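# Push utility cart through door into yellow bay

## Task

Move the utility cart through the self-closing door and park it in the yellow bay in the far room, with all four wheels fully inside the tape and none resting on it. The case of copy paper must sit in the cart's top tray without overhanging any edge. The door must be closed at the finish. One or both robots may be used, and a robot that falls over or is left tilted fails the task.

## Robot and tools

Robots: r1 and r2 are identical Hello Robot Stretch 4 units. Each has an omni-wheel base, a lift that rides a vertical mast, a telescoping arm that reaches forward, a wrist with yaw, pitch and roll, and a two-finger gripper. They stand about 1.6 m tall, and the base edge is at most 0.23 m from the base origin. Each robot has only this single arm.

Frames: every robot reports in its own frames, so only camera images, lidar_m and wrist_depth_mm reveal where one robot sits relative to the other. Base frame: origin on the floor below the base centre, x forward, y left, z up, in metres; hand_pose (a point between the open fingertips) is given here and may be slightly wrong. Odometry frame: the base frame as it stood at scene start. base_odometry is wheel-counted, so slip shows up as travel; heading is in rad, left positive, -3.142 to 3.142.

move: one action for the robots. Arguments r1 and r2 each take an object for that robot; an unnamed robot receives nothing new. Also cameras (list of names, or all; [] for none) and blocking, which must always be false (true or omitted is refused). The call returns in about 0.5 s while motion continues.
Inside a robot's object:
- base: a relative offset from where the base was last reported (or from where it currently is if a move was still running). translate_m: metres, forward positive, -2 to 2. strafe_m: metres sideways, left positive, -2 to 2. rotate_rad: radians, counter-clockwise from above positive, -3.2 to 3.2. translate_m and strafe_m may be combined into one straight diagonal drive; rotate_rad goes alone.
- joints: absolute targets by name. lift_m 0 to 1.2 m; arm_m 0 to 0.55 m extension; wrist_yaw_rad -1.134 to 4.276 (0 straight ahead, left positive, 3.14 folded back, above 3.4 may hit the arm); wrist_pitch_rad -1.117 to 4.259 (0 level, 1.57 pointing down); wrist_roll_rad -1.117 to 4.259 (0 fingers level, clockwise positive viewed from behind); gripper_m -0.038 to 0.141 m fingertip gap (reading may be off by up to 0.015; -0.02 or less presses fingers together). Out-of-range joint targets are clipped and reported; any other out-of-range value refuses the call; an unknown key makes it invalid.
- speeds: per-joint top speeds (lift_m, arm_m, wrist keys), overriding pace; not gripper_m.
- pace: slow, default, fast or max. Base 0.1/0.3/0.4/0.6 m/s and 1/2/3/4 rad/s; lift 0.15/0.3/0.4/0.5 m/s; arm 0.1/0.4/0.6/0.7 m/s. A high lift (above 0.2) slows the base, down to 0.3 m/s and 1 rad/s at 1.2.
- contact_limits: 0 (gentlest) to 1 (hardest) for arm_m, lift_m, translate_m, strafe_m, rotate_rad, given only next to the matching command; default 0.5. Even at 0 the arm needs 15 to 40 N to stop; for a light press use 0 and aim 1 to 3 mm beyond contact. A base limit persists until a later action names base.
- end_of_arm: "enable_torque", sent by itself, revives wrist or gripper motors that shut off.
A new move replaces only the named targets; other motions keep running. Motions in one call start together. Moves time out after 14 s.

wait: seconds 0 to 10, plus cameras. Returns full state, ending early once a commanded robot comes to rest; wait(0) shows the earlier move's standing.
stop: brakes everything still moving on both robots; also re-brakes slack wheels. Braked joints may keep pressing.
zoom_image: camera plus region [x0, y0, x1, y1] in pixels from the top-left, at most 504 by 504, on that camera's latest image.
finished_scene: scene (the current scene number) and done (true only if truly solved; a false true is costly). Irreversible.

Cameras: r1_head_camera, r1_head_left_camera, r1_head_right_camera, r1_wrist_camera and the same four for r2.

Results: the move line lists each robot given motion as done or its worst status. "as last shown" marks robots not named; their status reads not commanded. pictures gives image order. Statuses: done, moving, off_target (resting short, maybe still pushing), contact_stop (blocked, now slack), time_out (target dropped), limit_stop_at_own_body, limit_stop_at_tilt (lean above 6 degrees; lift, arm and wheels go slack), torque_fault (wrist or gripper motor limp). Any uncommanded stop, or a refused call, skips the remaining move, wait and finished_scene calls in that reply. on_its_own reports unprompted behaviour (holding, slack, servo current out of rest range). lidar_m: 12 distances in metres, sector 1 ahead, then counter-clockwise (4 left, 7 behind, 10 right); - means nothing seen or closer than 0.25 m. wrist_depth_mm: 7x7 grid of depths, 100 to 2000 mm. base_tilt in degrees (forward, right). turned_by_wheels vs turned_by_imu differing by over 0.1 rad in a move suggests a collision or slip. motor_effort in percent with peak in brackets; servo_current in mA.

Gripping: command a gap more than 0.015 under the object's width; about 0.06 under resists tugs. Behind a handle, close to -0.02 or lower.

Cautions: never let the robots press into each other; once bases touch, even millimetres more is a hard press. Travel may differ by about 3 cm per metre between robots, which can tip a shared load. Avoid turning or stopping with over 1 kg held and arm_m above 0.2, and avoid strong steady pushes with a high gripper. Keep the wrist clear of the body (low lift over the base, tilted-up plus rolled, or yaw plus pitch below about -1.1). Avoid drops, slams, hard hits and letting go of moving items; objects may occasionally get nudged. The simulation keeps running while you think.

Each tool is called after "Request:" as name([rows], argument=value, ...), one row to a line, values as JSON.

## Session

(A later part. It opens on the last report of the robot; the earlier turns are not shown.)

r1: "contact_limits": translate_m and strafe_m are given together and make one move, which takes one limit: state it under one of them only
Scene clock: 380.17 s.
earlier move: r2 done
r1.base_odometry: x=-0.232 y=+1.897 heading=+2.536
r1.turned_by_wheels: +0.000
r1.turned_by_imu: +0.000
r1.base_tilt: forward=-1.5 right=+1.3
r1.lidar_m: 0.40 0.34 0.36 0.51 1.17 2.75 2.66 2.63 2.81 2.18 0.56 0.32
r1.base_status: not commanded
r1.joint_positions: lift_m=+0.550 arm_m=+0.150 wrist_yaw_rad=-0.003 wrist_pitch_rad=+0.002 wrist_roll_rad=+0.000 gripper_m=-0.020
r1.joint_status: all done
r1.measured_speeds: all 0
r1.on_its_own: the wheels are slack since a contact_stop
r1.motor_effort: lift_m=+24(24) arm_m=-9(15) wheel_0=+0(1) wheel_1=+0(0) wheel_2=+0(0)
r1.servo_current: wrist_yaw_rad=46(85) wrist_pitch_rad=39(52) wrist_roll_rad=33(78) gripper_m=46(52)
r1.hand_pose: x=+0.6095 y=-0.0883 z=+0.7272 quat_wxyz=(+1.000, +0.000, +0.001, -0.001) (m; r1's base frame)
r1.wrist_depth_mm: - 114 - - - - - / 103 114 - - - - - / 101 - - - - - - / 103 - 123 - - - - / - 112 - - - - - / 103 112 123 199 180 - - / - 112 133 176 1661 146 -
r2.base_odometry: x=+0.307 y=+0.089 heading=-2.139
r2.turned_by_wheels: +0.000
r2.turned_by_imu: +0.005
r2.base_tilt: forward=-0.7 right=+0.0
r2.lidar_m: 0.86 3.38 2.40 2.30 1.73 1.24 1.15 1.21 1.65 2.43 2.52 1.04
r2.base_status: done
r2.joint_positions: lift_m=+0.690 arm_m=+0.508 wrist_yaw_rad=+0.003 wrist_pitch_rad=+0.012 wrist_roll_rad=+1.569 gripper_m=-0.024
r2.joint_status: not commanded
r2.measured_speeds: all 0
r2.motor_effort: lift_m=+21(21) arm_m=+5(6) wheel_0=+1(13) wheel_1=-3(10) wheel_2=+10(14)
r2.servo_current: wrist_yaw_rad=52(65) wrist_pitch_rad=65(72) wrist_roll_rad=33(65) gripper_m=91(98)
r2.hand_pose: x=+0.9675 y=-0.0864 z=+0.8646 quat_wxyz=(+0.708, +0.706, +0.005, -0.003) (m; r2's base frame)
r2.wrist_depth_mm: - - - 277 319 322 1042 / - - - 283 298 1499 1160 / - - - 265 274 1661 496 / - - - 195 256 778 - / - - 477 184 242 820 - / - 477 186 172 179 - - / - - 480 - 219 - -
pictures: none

Request:
move(blocking=false, r1={"base":{"translate_m":0.31,"strafe_m":0.155},"pace":"slow","contact_limits":{"translate_m":0.8}}, cameras=[])

Request:
wait(seconds=5, cameras=["r1_head_left_camera","r1_head_right_camera","r2_head_camera"])

Scene clock: 383.77 s.
move: r1 moving
r1.base_odometry: x=-0.245 y=+1.899 heading=+2.534
r1.turned_by_wheels: -0.002
r1.turned_by_imu: -0.002
r1.base_tilt: forward=-1.6 right=+1.3
r1.lidar_m: 0.39 0.34 0.37 0.50 1.10 2.76 2.68 2.61 2.81 2.16 0.53 0.32
r1.base_status: translate_m moving; strafe_m moving
r1.joint_positions: lift_m=+0.550 arm_m=+0.150 wrist_yaw_rad=-0.013 wrist_pitch_rad=+0.002 wrist_roll_rad=+0.000 gripper_m=-0.020
r1.joint_status: not commanded
r1.measured_speeds: translate_m=+0.052 strafe_m=+0.023 rotate_rad=-0.010 lift_m=+0.000 arm_m=+0.000 wrist_yaw_rad=+0.000 wrist_pitch_rad=+0.000 wrist_roll_rad=+0.000
r1.motor_effort: lift_m=+24(24) arm_m=+5(9) wheel_0=-2(7) wheel_1=+4(5) wheel_2=-18(19)
r1.servo_current: wrist_yaw_rad=72(78) wrist_pitch_rad=39(46) wrist_roll_rad=39(59) gripper_m=46(52)
r1.contact_limits: translate_m 0.8
r1.hand_pose: x=+0.6081 y=-0.0911 z=+0.7272 quat_wxyz=(+1.000, +0.000, +0.001, -0.006) (m; r1's base frame)
r1.wrist_depth_mm: - 119 - - - - - / 105 119 - - - - - / 105 113 - - - - - / 105 122 - - - - - / 106 117 - - - - - / 106 117 - 200 181 - - / 104 116 142 1661 1618 136 1576
r2.base_odometry: x=+0.307 y=+0.089 heading=-2.139
r2.turned_by_wheels: +0.000
r2.turned_by_imu: +0.000
r2.base_tilt: forward=-0.7 right=+0.1
r2.lidar_m: 0.83 3.37 2.38 2.28 1.74 1.25 1.17 1.21 1.64 2.42 2.52 1.01
r2.base_status: not commanded
r2.joint_positions: lift_m=+0.690 arm_m=+0.508 wrist_yaw_rad=+0.003 wrist_pitch_rad=+0.012 wrist_roll_rad=+1.569 gripper_m=-0.024
r2.joint_status: not commanded
r2.measured_speeds: all 0
r2.motor_effort: lift_m=+21(21) arm_m=+5(5) wheel_0=+1(1) wheel_1=-3(3) wheel_2=+10(10)
r2.servo_current: wrist_yaw_rad=46(59) wrist_pitch_rad=65(65) wrist_roll_rad=46(52) gripper_m=85(98)
r2.hand_pose: x=+0.9675 y=-0.0864 z=+0.8646 quat_wxyz=(+0.708, +0.706, +0.005, -0.003) (m; r2's base frame)
r2.wrist_depth_mm: - - - 277 317 322 1042 / - - - 282 300 1576 1138 / - - - 265 274 1661 500 / - - - 196 255 768 - / - - 469 184 242 842 - / - 473 187 171 180 - - / - - 484 - 219 - -
pictures: none
No camera images: "cameras" was empty.

Scene clock: 387.90 s.
earlier move: r1 done
r1.base_odometry: x=-0.574 y=+1.947 heading=+2.535
r1.turned_by_wheels: +0.001
r1.turned_by_imu: -0.076
r1.base_tilt: forward=-1.6 right=+1.3
r1.lidar_m: 0.27 0.25 0.25 0.25 0.38 2.76 3.06 2.95 2.99 0.25 0.25 2.18
r1.base_status: done
r1.joint_positions: lift_m=+0.550 arm_m=+0.150 wrist_yaw_rad=-0.002 wrist_pitch_rad=+0.002 wrist_roll_rad=+0.000 gripper_m=-0.020
r1.joint_status: not commanded
r1.measured_speeds: all 0
r1.motor_effort: lift_m=+24(24) arm_m=+9(9) wheel_0=-2(23) wheel_1=+5(11) wheel_2=-12(25)
r1.servo_current: wrist_yaw_rad=52(91) wrist_pitch_rad=46(52) wrist_roll_rad=46(65) gripper_m=39(52)
r1.contact_limits: translate_m 0.8
r1.hand_pose: x=+0.6087 y=-0.0881 z=+0.7272 quat_wxyz=(+1.000, +0.000, +0.001, -0.001) (m; r1's base frame)
r1.wrist_depth_mm: - - - - - - - / - - - - - - - / - - - - - - - / - - - - - - - / - - - - - - - / - - - 199 - - - / 1808 1708 178 183 144 1661 1537
r2.base_odometry: x=+0.307 y=+0.089 heading=-2.139
r2.turned_by_wheels: +0.000
r2.turned_by_imu: +0.001
r2.base_tilt: forward=-0.6 right=+0.1
r2.lidar_m: 0.83 3.32 2.39 2.29 1.72 1.25 1.17 1.19 1.65 2.45 2.54 1.04
r2.base_status: not commanded
r2.joint_positions: lift_m=+0.690 arm_m=+0.508 wrist_yaw_rad=+0.003 wrist_pitch_rad=+0.012 wrist_roll_rad=+1.569 gripper_m=-0.024
r2.joint_status: not commanded
r2.measured_speeds: all 0
r2.motor_effort: lift_m=+21(21) arm_m=+5(5) wheel_0=+1(2) wheel_1=-3(3) wheel_2=+10(10)
r2.servo_current: wrist_yaw_rad=46(65) wrist_pitch_rad=65(72) wrist_roll_rad=46(59) gripper_m=91(98)
r2.hand_pose: x=+0.9675 y=-0.0864 z=+0.8646 quat_wxyz=(+0.708, +0.706, +0.005, -0.003) (m; r2's base frame)
r2.wrist_depth_mm: - - - 276 317 322 1025 / - - - 282 298 1537 1160 / - - - 265 276 1661 496 / - - - 195 256 778 - / - - 469 185 242 831 - / - 473 187 171 179 - - / - - 484 - 219 - -
wait: 4.13 of 5 s (r1 has come to rest)
pictures: r1_head_left_camera, r1_head_right_camera, r2_head_camera
Images, in order (width x height): r1_head_left_camera 420x672, r1_head_right_camera 420x672, r2_head_camera 420x560.

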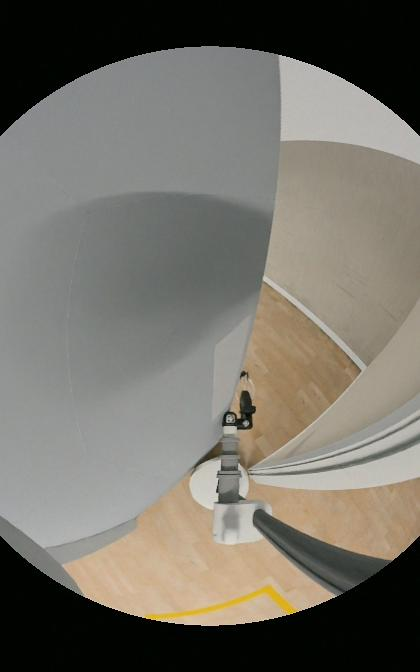

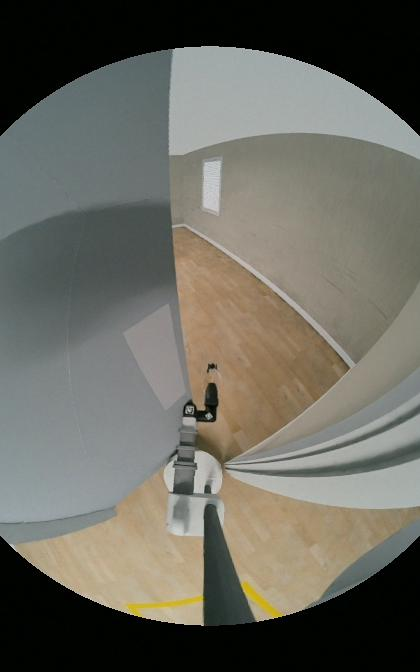

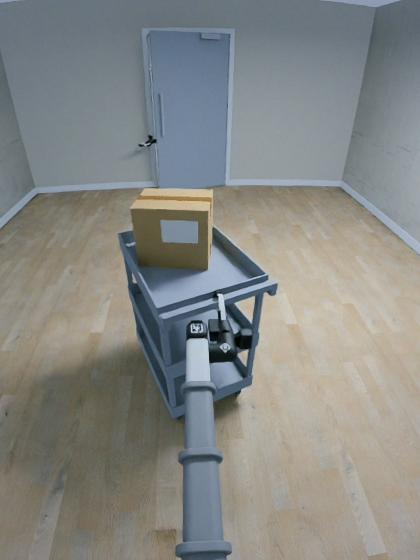

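Request:
move(blocking=false, r1={"base":{"translate_m":0.31,"strafe_m":0.25},"pace":"slow","contact_limits":{"translate_m":0.8}}, cameras=[])

Request:
wait(seconds=5, cameras=["r1_head_left_camera","r1_head_right_camera","r2_head_camera"])

Scene clock: 394.20 s.
move: r1 moving
r1.base_odometry: x=-0.588 y=+1.946 heading=+2.534
r1.turned_by_wheels: -0.001
r1.turned_by_imu: -0.002
r1.base_tilt: forward=-1.6 right=+1.3
r1.lidar_m: 0.25 0.25 0.25 0.25 0.37 2.77 3.10 2.96 3.09 0.25 0.25 2.20
r1.base_status: translate_m moving; strafe_m moving
r1.joint_positions: lift_m=+0.550 arm_m=+0.150 wrist_yaw_rad=-0.002 wrist_pitch_rad=+0.002 wrist_roll_rad=+0.000 gripper_m=-0.020
r1.joint_status: not commanded
r1.measured_speeds: translate_m=+0.041 strafe_m=+0.033 rotate_rad=+0.000 lift_m=+0.000 arm_m=+0.000 wrist_yaw_rad=+0.000 wrist_pitch_rad=+0.000 wrist_roll_rad=+0.000
r1.motor_effort: lift_m=+24(24) arm_m=+9(9) wheel_0=-10(11) wheel_1=+11(11) wheel_2=-17(17)
r1.servo_current: wrist_yaw_rad=46(59) wrist_pitch_rad=39(46) wrist_roll_rad=39(59) gripper_m=39(52)
r1.contact_limits: translate_m 0.8
r1.hand_pose: x=+0.6087 y=-0.0881 z=+0.7272 quat_wxyz=(+1.000, +0.000, +0.001, -0.001) (m; r1's base frame)
r1.wrist_depth_mm: - - - - - - - / - - - - - - - / - - - - - - - / - - - - - - - / - - - - - - - / - - - 199 - - - / 1863 1708 178 183 144 1618 1537
r2: as last shown
r2.turned_by_imu: +0.000
r2.base_tilt: forward=-0.7 right=+0.1
r2.lidar_m: 0.83 3.39 2.40 2.29 1.74 1.25 1.18 1.22 1.63 2.44 2.54 1.02
r2.motor_effort: lift_m=+21(21) arm_m=+4(5) wheel_0=+1(1) wheel_1=-3(3) wheel_2=+10(10)
r2.servo_current: wrist_yaw_rad=52(59) wrist_pitch_rad=65(72) wrist_roll_rad=39(59) gripper_m=91(98)
r2.wrist_depth_mm: - - - 276 317 320 1042 / - - - 282 298 1618 1138 / - - - 266 276 1661 500 / - - - 195 255 788 - / - - 473 185 241 831 - / - 477 187 171 180 - - / - - 480 - 219 - -
pictures: none
No camera images: "cameras" was empty.

Scene clock: 398.90 s.
earlier move: r1 done
r1.base_odometry: x=-0.971 y=+1.918 heading=+2.535
r1.turned_by_wheels: +0.001
r1.turned_by_imu: +0.004
r1.base_tilt: forward=-1.6 right=+1.3
r1.lidar_m: 3.14 0.25 0.25 - 0.25 0.39 3.48 3.34 0.50 0.60 1.73 2.27
r1.base_status: done
r1.joint_positions: lift_m=+0.550 arm_m=+0.150 wrist_yaw_rad=-0.002 wrist_pitch_rad=+0.002 wrist_roll_rad=+0.000 gripper_m=-0.020
r1.joint_status: not commanded
r1.measured_speeds: all 0
r1.motor_effort: lift_m=+24(24) arm_m=+5(9) wheel_0=-5(16) wheel_1=+12(18) wheel_2=-5(17)
r1.servo_current: wrist_yaw_rad=52(65) wrist_pitch_rad=39(52) wrist_roll_rad=52(72) gripper_m=39(52)
r1.contact_limits: translate_m 0.8
r1.hand_pose: x=+0.6090 y=-0.0880 z=+0.7272 quat_wxyz=(+1.000, +0.000, +0.001, -0.001) (m; r1's base frame)
r1.wrist_depth_mm: - - - - - - - / - - - - - - - / - - - - - - - / - - - - - - - / - - - - - - - / - - - 199 - - - / 1863 1808 178 183 144 1661 1618
r2.base_odometry: x=+0.307 y=+0.089 heading=-2.139
r2.turned_by_wheels: +0.000
r2.turned_by_imu: +0.001
r2.base_tilt: forward=-0.7 right=+0.0
r2.lidar_m: 0.83 3.36 2.38 2.28 1.75 1.24 1.15 1.23 1.66 2.45 2.52 1.04
r2.base_status: not commanded
r2.joint_positions: lift_m=+0.690 arm_m=+0.508 wrist_yaw_rad=+0.003 wrist_pitch_rad=+0.012 wrist_roll_rad=+1.569 gripper_m=-0.024
r2.joint_status: not commanded
r2.measured_speeds: all 0
r2.motor_effort: lift_m=+21(21) arm_m=+5(5) wheel_0=+1(2) wheel_1=-3(3) wheel_2=+10(10)
r2.servo_current: wrist_yaw_rad=52(65) wrist_pitch_rad=59(72) wrist_roll_rad=39(59) gripper_m=85(98)
r2.hand_pose: x=+0.9675 y=-0.0864 z=+0.8646 quat_wxyz=(+0.708, +0.706, +0.005, -0.003) (m; r2's base frame)
r2.wrist_depth_mm: - - - 277 315 322 1042 / - - - 281 300 1499 1138 / - - - 265 274 1661 496 / - - - 196 256 778 - / - - 469 184 241 842 - / - 473 187 171 180 - - / - - 488 - 219 - -
wait: 4.70 of 5 s (r1 has come to rest)
pictures: r1_head_left_camera, r1_head_right_camera, r2_head_camera
Images, in order (width x height): r1_head_left_camera 420x672, r1_head_right_camera 420x672, r2_head_camera 420x560.

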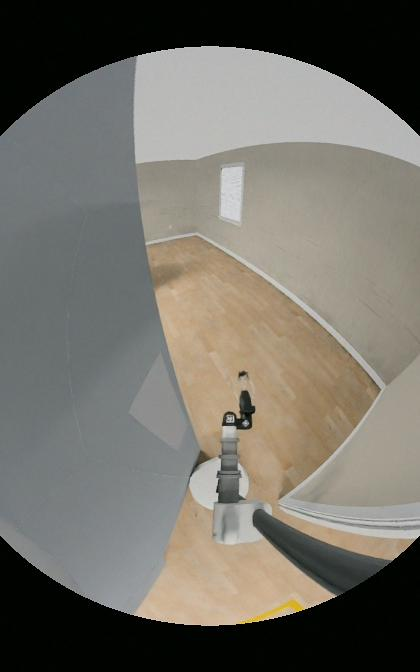

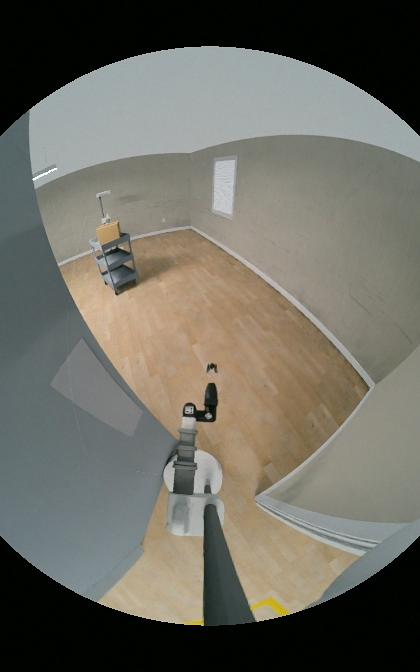

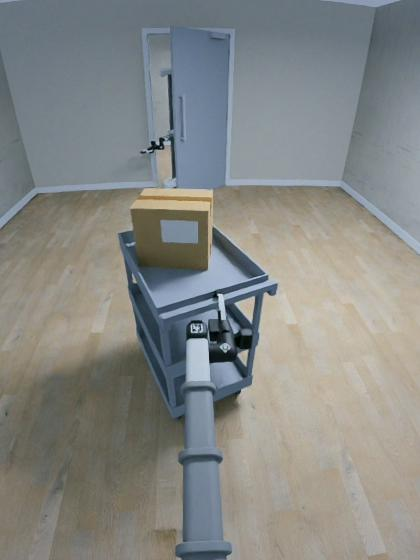

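Request:
move(blocking=false, r1={"base":{"translate_m":0.6,"strafe_m":0.25},"pace":"slow","contact_limits":{"translate_m":0.8}}, cameras=[])

Request:
wait(seconds=8, cameras=["r1_head_left_camera","r1_head_right_camera","r2_head_camera"])

Scene clock: 407.83 s.
move: r1 moving
r1.base_odometry: x=-0.985 y=+1.921 heading=+2.536
r1.turned_by_wheels: +0.000
r1.turned_by_imu: +0.000
r1.base_tilt: forward=-1.6 right=+1.3
r1.lidar_m: 3.15 0.25 0.25 - 0.25 0.39 3.49 3.37 0.49 0.62 1.78 2.26
r1.base_status: translate_m moving; strafe_m moving
r1.joint_positions: lift_m=+0.550 arm_m=+0.150 wrist_yaw_rad=-0.002 wrist_pitch_rad=+0.002 wrist_roll_rad=+0.000 gripper_m=-0.020
r1.joint_status: not commanded
r1.measured_speeds: translate_m=+0.049 strafe_m=+0.021 rotate_rad=-0.001 lift_m=+0.000 arm_m=+0.000 wrist_yaw_rad=+0.000 wrist_pitch_rad=+0.000 wrist_roll_rad=+0.000
r1.motor_effort: lift_m=+24(24) arm_m=+5(5) wheel_0=+1(7) wheel_1=+13(17) wheel_2=-10(10)
r1.servo_current: wrist_yaw_rad=46(59) wrist_pitch_rad=46(52) wrist_roll_rad=59(59) gripper_m=46(46)
r1.contact_limits: translate_m 0.8
r1.hand_pose: x=+0.6090 y=-0.0880 z=+0.7272 quat_wxyz=(+1.000, +0.000, +0.001, -0.001) (m; r1's base frame)
r1.wrist_depth_mm: - - - - - - - / - - - - - - - / - - - - - - - / - - - - - - - / - - - - - - - / - - - 199 - - - / 1863 1708 178 183 144 1618 1618
r2: as last shown
r2.turned_by_imu: +0.000
r2.base_tilt: forward=-0.7 right=+0.1
r2.lidar_m: 0.85 3.39 2.39 2.31 1.75 1.26 1.17 1.21 1.62 2.44 2.52 1.02
r2.motor_effort: lift_m=+21(21) arm_m=+4(5) wheel_0=+1(1) wheel_1=-3(3) wheel_2=+10(10)
r2.servo_current: wrist_yaw_rad=59(59) wrist_pitch_rad=65(65) wrist_roll_rad=39(52) gripper_m=85(91)
r2.wrist_depth_mm: - - - 278 317 322 1042 / - - - 282 298 1499 1138 / - - - 264 276 1708 496 / - - - 196 256 778 - / - - 473 185 242 842 - / - 477 186 170 179 - - / - - 488 - 218 - -
pictures: none
No camera images: "cameras" was empty.

Scene clock: 415.03 s.
earlier move: r1 done
r1.base_odometry: x=-1.607 y=+2.055 heading=+2.535
r1.turned_by_wheels: +0.000
r1.turned_by_imu: +0.013
r1.base_tilt: forward=-1.6 right=+1.3
r1.lidar_m: 3.08 1.98 3.63 2.72 2.62 1.44 0.80 0.59 1.09 1.53 2.08 2.20
r1.base_status: done
r1.joint_positions: lift_m=+0.550 arm_m=+0.150 wrist_yaw_rad=-0.002 wrist_pitch_rad=+0.002 wrist_roll_rad=+0.000 gripper_m=-0.020
r1.joint_status: not commanded
r1.measured_speeds: all 0
r1.motor_effort: lift_m=+23(24) arm_m=+4(5) wheel_0=+3(7) wheel_1=+3(17) wheel_2=-2(10)
r1.servo_current: wrist_yaw_rad=59(78) wrist_pitch_rad=33(52) wrist_roll_rad=39(72) gripper_m=46(52)
r1.contact_limits: translate_m 0.8
r1.hand_pose: x=+0.6090 y=-0.0880 z=+0.7272 quat_wxyz=(+1.000, +0.000, +0.001, -0.001) (m; r1's base frame)
r1.wrist_depth_mm: - - - - - - - / - - - - - - - / - - - - - - - / - - - - - - - / - - - - - - - / - - - 198 - - - / 1661 1708 178 183 144 1576 1618
r2.base_odometry: x=+0.307 y=+0.089 heading=-2.139
r2.turned_by_wheels: +0.000
r2.turned_by_imu: +0.001
r2.base_tilt: forward=-0.6 right=+0.0
r2.lidar_m: 0.82 3.37 2.38 2.28 1.73 1.24 1.17 1.25 1.63 2.44 2.53 1.02
r2.base_status: not commanded
r2.joint_positions: lift_m=+0.690 arm_m=+0.508 wrist_yaw_rad=+0.003 wrist_pitch_rad=+0.012 wrist_roll_rad=+1.569 gripper_m=-0.024
r2.joint_status: not commanded
r2.measured_speeds: all 0
r2.motor_effort: lift_m=+20(21) arm_m=+4(5) wheel_0=+1(2) wheel_1=-2(4) wheel_2=+10(11)
r2.servo_current: wrist_yaw_rad=46(72) wrist_pitch_rad=72(72) wrist_roll_rad=46(65) gripper_m=98(98)
r2.hand_pose: x=+0.9675 y=-0.0864 z=+0.8646 quat_wxyz=(+0.708, +0.706, +0.005, -0.003) (m; r2's base frame)
r2.wrist_depth_mm: - - - 277 317 322 1042 / - - - 283 298 1576 1160 / - - - 265 276 1661 496 / - - - 196 256 768 - / - - 473 185 242 842 - / - 473 187 171 180 - - / - - 484 - 218 - -
wait: 7.20 of 8 s (r1 has come to rest)
pictures: r1_head_left_camera, r1_head_right_camera, r2_head_camera
Images, in order (width x height): r1_head_left_camera 420x672, r1_head_right_camera 420x672, r2_head_camera 420x560.

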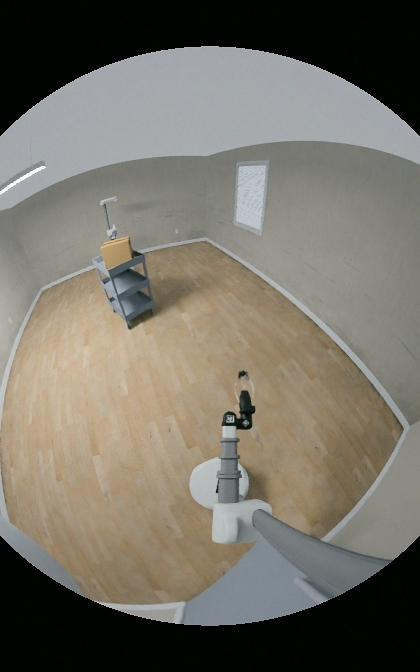

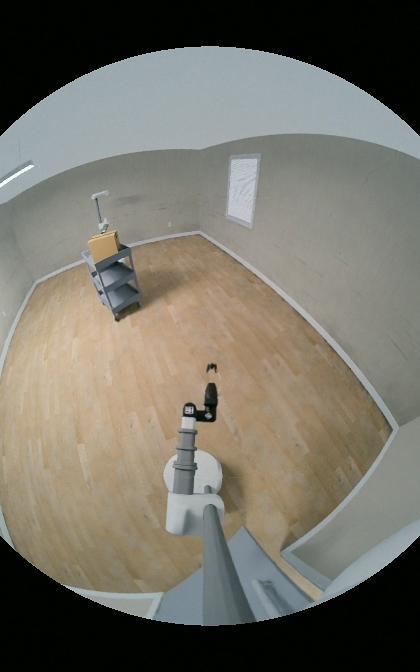

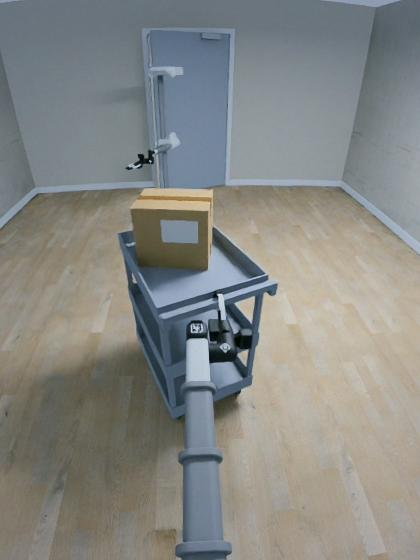

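Request:
move(blocking=false, r1={"base":{"translate_m":0.25,"strafe_m":0.17}}, cameras=[])

Request:
wait(seconds=4, cameras=[])

Request:
move(blocking=false, r1={"base":{"rotate_rad":-2.53},"joints":{"arm_m":0.1,"lift_m":0.82,"gripper_m":0.1}}, cameras=[])

Request:
wait(seconds=5, cameras=["r1_head_camera","r1_wrist_camera","r2_head_camera"])

Scene clock: 423.83 s.
move: r1 moving
r1.base_odometry: x=-1.642 y=+2.055 heading=+2.535
r1.turned_by_wheels: +0.000
r1.turned_by_imu: +0.000
r1.base_tilt: forward=-1.6 right=+1.2
r1.lidar_m: 3.11 1.93 3.62 2.70 2.63 1.49 1.10 1.02 1.13 1.60 2.09 2.19
r1.base_status: translate_m moving; strafe_m moving
r1.joint_positions: lift_m=+0.550 arm_m=+0.150 wrist_yaw_rad=-0.002 wrist_pitch_rad=+0.002 wrist_roll_rad=+0.000 gripper_m=-0.020
r1.joint_status: not commanded
r1.measured_speeds: translate_m=+0.111 strafe_m=+0.076 rotate_rad=-0.002 lift_m=+0.000 arm_m=+0.000 wrist_yaw_rad=+0.000 wrist_pitch_rad=+0.000 wrist_roll_rad=+0.000
r1.motor_effort: lift_m=+23(23) arm_m=+5(5) wheel_0=-6(6) wheel_1=+7(10) wheel_2=-7(9)
r1.servo_current: wrist_yaw_rad=52(59) wrist_pitch_rad=46(52) wrist_roll_rad=59(72) gripper_m=52(52)
r1.hand_pose: x=+0.6090 y=-0.0880 z=+0.7272 quat_wxyz=(+1.000, +0.000, +0.001, -0.001) (m; r1's base frame)
r1.wrist_depth_mm: - - - - - - - / - - - - - - - / - - - - - - - / - - - - - - - / - - - - - - - / - - - 199 - - - / 1618 1808 179 183 144 1618 1618
r2: as last shown
r2.base_tilt: forward=-0.6 right=+0.1
r2.lidar_m: 0.83 3.34 2.39 2.30 1.74 1.22 1.17 1.21 1.66 2.45 2.53 1.03
r2.motor_effort: lift_m=+21(21) arm_m=+4(5) wheel_0=+1(2) wheel_1=-3(3) wheel_2=+10(10)
r2.servo_current: wrist_yaw_rad=46(59) wrist_pitch_rad=65(65) wrist_roll_rad=52(59) gripper_m=78(98)
r2.wrist_depth_mm: - - - 277 315 322 1042 / - - - 283 298 1499 1160 / - - - 264 274 1661 496 / - - - 196 255 768 - / - - 473 184 242 842 - / - 473 186 171 179 - - / - - 480 - 218 - -
pictures: none
No camera images: "cameras" was empty.

Scene clock: 425.70 s.
earlier move: r1 done
r1.base_odometry: x=-1.909 y=+2.058 heading=+2.535
r1.turned_by_wheels: +0.000
r1.turned_by_imu: +0.001
r1.base_tilt: forward=-1.6 right=+1.3
r1.lidar_m: 3.05 1.65 3.60 2.68 2.58 1.83 1.35 1.28 1.39 1.97 2.11 2.24
r1.base_status: done
r1.joint_positions: lift_m=+0.550 arm_m=+0.150 wrist_yaw_rad=-0.002 wrist_pitch_rad=+0.002 wrist_roll_rad=+0.000 gripper_m=-0.020
r1.joint_status: not commanded
r1.measured_speeds: all 0
r1.motor_effort: lift_m=+23(24) arm_m=+4(5) wheel_0=-4(6) wheel_1=+1(11) wheel_2=-1(10)
r1.servo_current: wrist_yaw_rad=59(65) wrist_pitch_rad=46(52) wrist_roll_rad=59(72) gripper_m=39(52)
r1.hand_pose: x=+0.6090 y=-0.0880 z=+0.7272 quat_wxyz=(+1.000, +0.000, +0.001, -0.001) (m; r1's base frame)
r1.wrist_depth_mm: - - - - - - - / - - - - - - - / - - - - - - - / - - - - - - - / - - - - - - - / - - - 199 - - - / - 1708 179 183 144 1618 1576
r2.base_odometry: x=+0.307 y=+0.089 heading=-2.139
r2.turned_by_wheels: +0.000
r2.turned_by_imu: +0.000
r2.base_tilt: forward=-0.6 right=+0.0
r2.lidar_m: 0.83 3.38 2.40 2.31 1.74 1.24 1.16 1.23 1.63 2.44 2.52 1.04
r2.base_status: not commanded
r2.joint_positions: lift_m=+0.690 arm_m=+0.508 wrist_yaw_rad=+0.003 wrist_pitch_rad=+0.012 wrist_roll_rad=+1.569 gripper_m=-0.024
r2.joint_status: not commanded
r2.measured_speeds: all 0
r2.motor_effort: lift_m=+21(21) arm_m=+4(5) wheel_0=+1(2) wheel_1=-3(3) wheel_2=+10(10)
r2.servo_current: wrist_yaw_rad=46(59) wrist_pitch_rad=65(72) wrist_roll_rad=52(59) gripper_m=85(98)
r2.hand_pose: x=+0.9675 y=-0.0864 z=+0.8646 quat_wxyz=(+0.708, +0.706, +0.005, -0.003) (m; r2's base frame)
r2.wrist_depth_mm: - - - 277 315 322 1025 / - - - 283 298 1576 1138 / - - - 265 277 1661 496 / - - - 195 256 768 - / - - 473 184 241 842 - / - 480 187 171 179 - - / - - 484 - 219 - -
wait: 1.87 of 4 s (r1 has come to rest)
pictures: none
No camera images: "cameras" was empty.

Scene clock: 426.20 s.
move: r1 moving
r1.base_odometry: x=-1.909 y=+2.058 heading=+2.284
r1.turned_by_wheels: -0.252
r1.turned_by_imu: -0.252
r1.base_tilt: forward=-1.6 right=+1.3
r1.lidar_m: 2.52 1.74 1.65 2.96 2.57 2.58 1.52 1.32 1.29 1.61 2.11 2.12
r1.base_status: rotate_rad moving
r1.joint_positions: lift_m=+0.587 arm_m=+0.108 wrist_yaw_rad=-0.002 wrist_pitch_rad=+0.002 wrist_roll_rad=+0.000 gripper_m=+0.005
r1.joint_status: lift_m moving; arm_m moving; gripper_m moving
r1.measured_speeds: translate_m=-0.001 strafe_m=+0.000 rotate_rad=-0.974 lift_m=+0.146 arm_m=-0.088 wrist_yaw_rad=+0.000 wrist_pitch_rad=+0.000 wrist_roll_rad=+0.000
r1.motor_effort: lift_m=+27(28) arm_m=-5(8) wheel_0=+8(10) wheel_1=+5(8) wheel_2=+7(7)
r1.servo_current: wrist_yaw_rad=52(59) wrist_pitch_rad=46(46) wrist_roll_rad=52(59) gripper_m=52(65)
r1.hand_pose: x=+0.5676 y=-0.0880 z=+0.7650 quat_wxyz=(+1.000, +0.000, +0.001, -0.001) (m; r1's base frame)
r1.wrist_depth_mm: - - - - - - - / - - - - - - - / - - - - - - - / - - - - - - - / - - - - - - - / - - - 205 184 - - / 1863 1808 189 184 157 - -
r2: as last shown
r2.lidar_m: 0.85 3.35 2.39 2.29 1.74 1.23 1.17 1.25 1.64 2.44 2.50 1.03
r2.motor_effort: lift_m=+21(21) arm_m=+4(5) wheel_0=+1(1) wheel_1=-3(3) wheel_2=+10(10)
r2.servo_current: wrist_yaw_rad=39(59) wrist_pitch_rad=65(65) wrist_roll_rad=52(59) gripper_m=85(91)
r2.wrist_depth_mm: - - - 277 315 324 1042 / - - - 282 298 1537 1160 / - - - 265 274 1661 492 / - - - 195 256 778 - / - - 477 184 242 820 - / - 473 186 170 179 - - / - - 480 - 220 - -
pictures: none
No camera images: "cameras" was empty.

Scene clock: 428.30 s.
earlier move: r1 done
r1.base_odometry: x=-1.909 y=+2.058 heading=+0.005
r1.turned_by_wheels: -2.278
r1.turned_by_imu: -2.291
r1.base_tilt: forward=-1.6 right=+1.3
r1.lidar_m: 1.27 1.44 2.13 2.11 2.34 3.53 1.66 3.30 2.66 2.62 1.68 1.32
r1.base_status: done
r1.joint_positions: lift_m=+0.820 arm_m=+0.100 wrist_yaw_rad=-0.002 wrist_pitch_rad=+0.002 wrist_roll_rad=+0.000 gripper_m=+0.100
r1.joint_status: all done
r1.measured_speeds: all 0
r1.motor_effort: lift_m=+25(28) arm_m=-5(8) wheel_0=+2(10) wheel_1=+0(10) wheel_2=+0(9)
r1.servo_current: wrist_yaw_rad=39(72) wrist_pitch_rad=46(52) wrist_roll_rad=39(72) gripper_m=52(91)
r1.hand_pose: x=+0.5592 y=-0.0880 z=+0.9971 quat_wxyz=(+1.000, +0.000, +0.001, -0.001) (m; r1's base frame)
r1.wrist_depth_mm: - - - - - - - / - - - - - - - / - - - - - - - / - - - - - - - / - - - - - - - / - 193 194 - 189 - - / - - - 139 - - -
r2.base_odometry: x=+0.307 y=+0.089 heading=-2.139
r2.turned_by_wheels: +0.000
r2.turned_by_imu: +0.000
r2.base_tilt: forward=-0.6 right=+0.0
r2.lidar_m: 0.83 3.38 2.38 2.29 1.75 1.24 1.18 1.21 1.67 2.44 2.53 1.06
r2.base_status: not commanded
r2.joint_positions: lift_m=+0.690 arm_m=+0.508 wrist_yaw_rad=+0.003 wrist_pitch_rad=+0.012 wrist_roll_rad=+1.569 gripper_m=-0.024
r2.joint_status: not commanded
r2.measured_speeds: all 0
r2.motor_effort: lift_m=+20(21) arm_m=+4(5) wheel_0=+1(2) wheel_1=-3(3) wheel_2=+10(10)
r2.servo_current: wrist_yaw_rad=59(59) wrist_pitch_rad=65(72) wrist_roll_rad=39(59) gripper_m=91(91)
r2.hand_pose: x=+0.9675 y=-0.0864 z=+0.8646 quat_wxyz=(+0.708, +0.706, +0.005, -0.003) (m; r2's base frame)
r2.wrist_depth_mm: - - - 276 317 320 1025 / - - - 282 298 1576 1182 / - - - 264 276 1618 496 / - - - 195 256 768 - / - - 469 184 242 831 - / - 473 186 171 179 - - / - - 480 - 219 - -
wait: 2.10 of 5 s (r1 has come to rest)
pictures: r1_head_camera, r1_wrist_camera, r2_head_camera
Images, in order (width x height): r1_head_camera 420x560, r1_wrist_camera 616x392, r2_head_camera 420x560.

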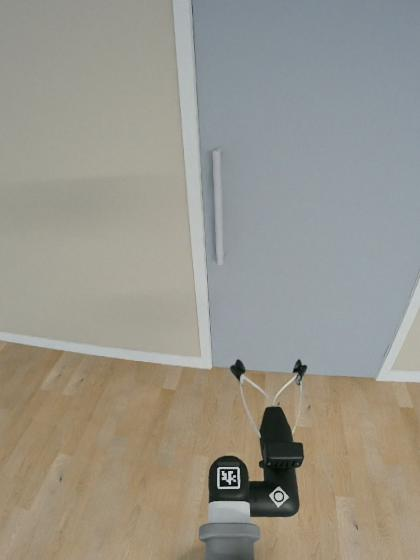

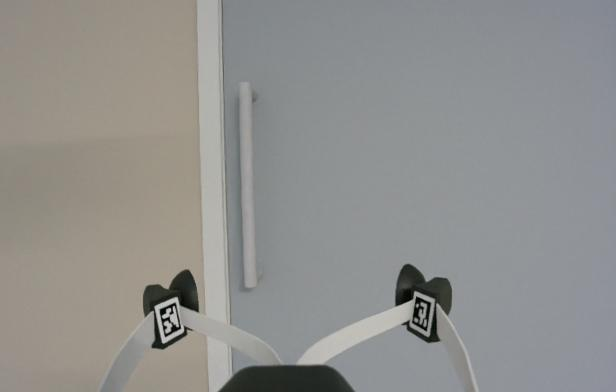

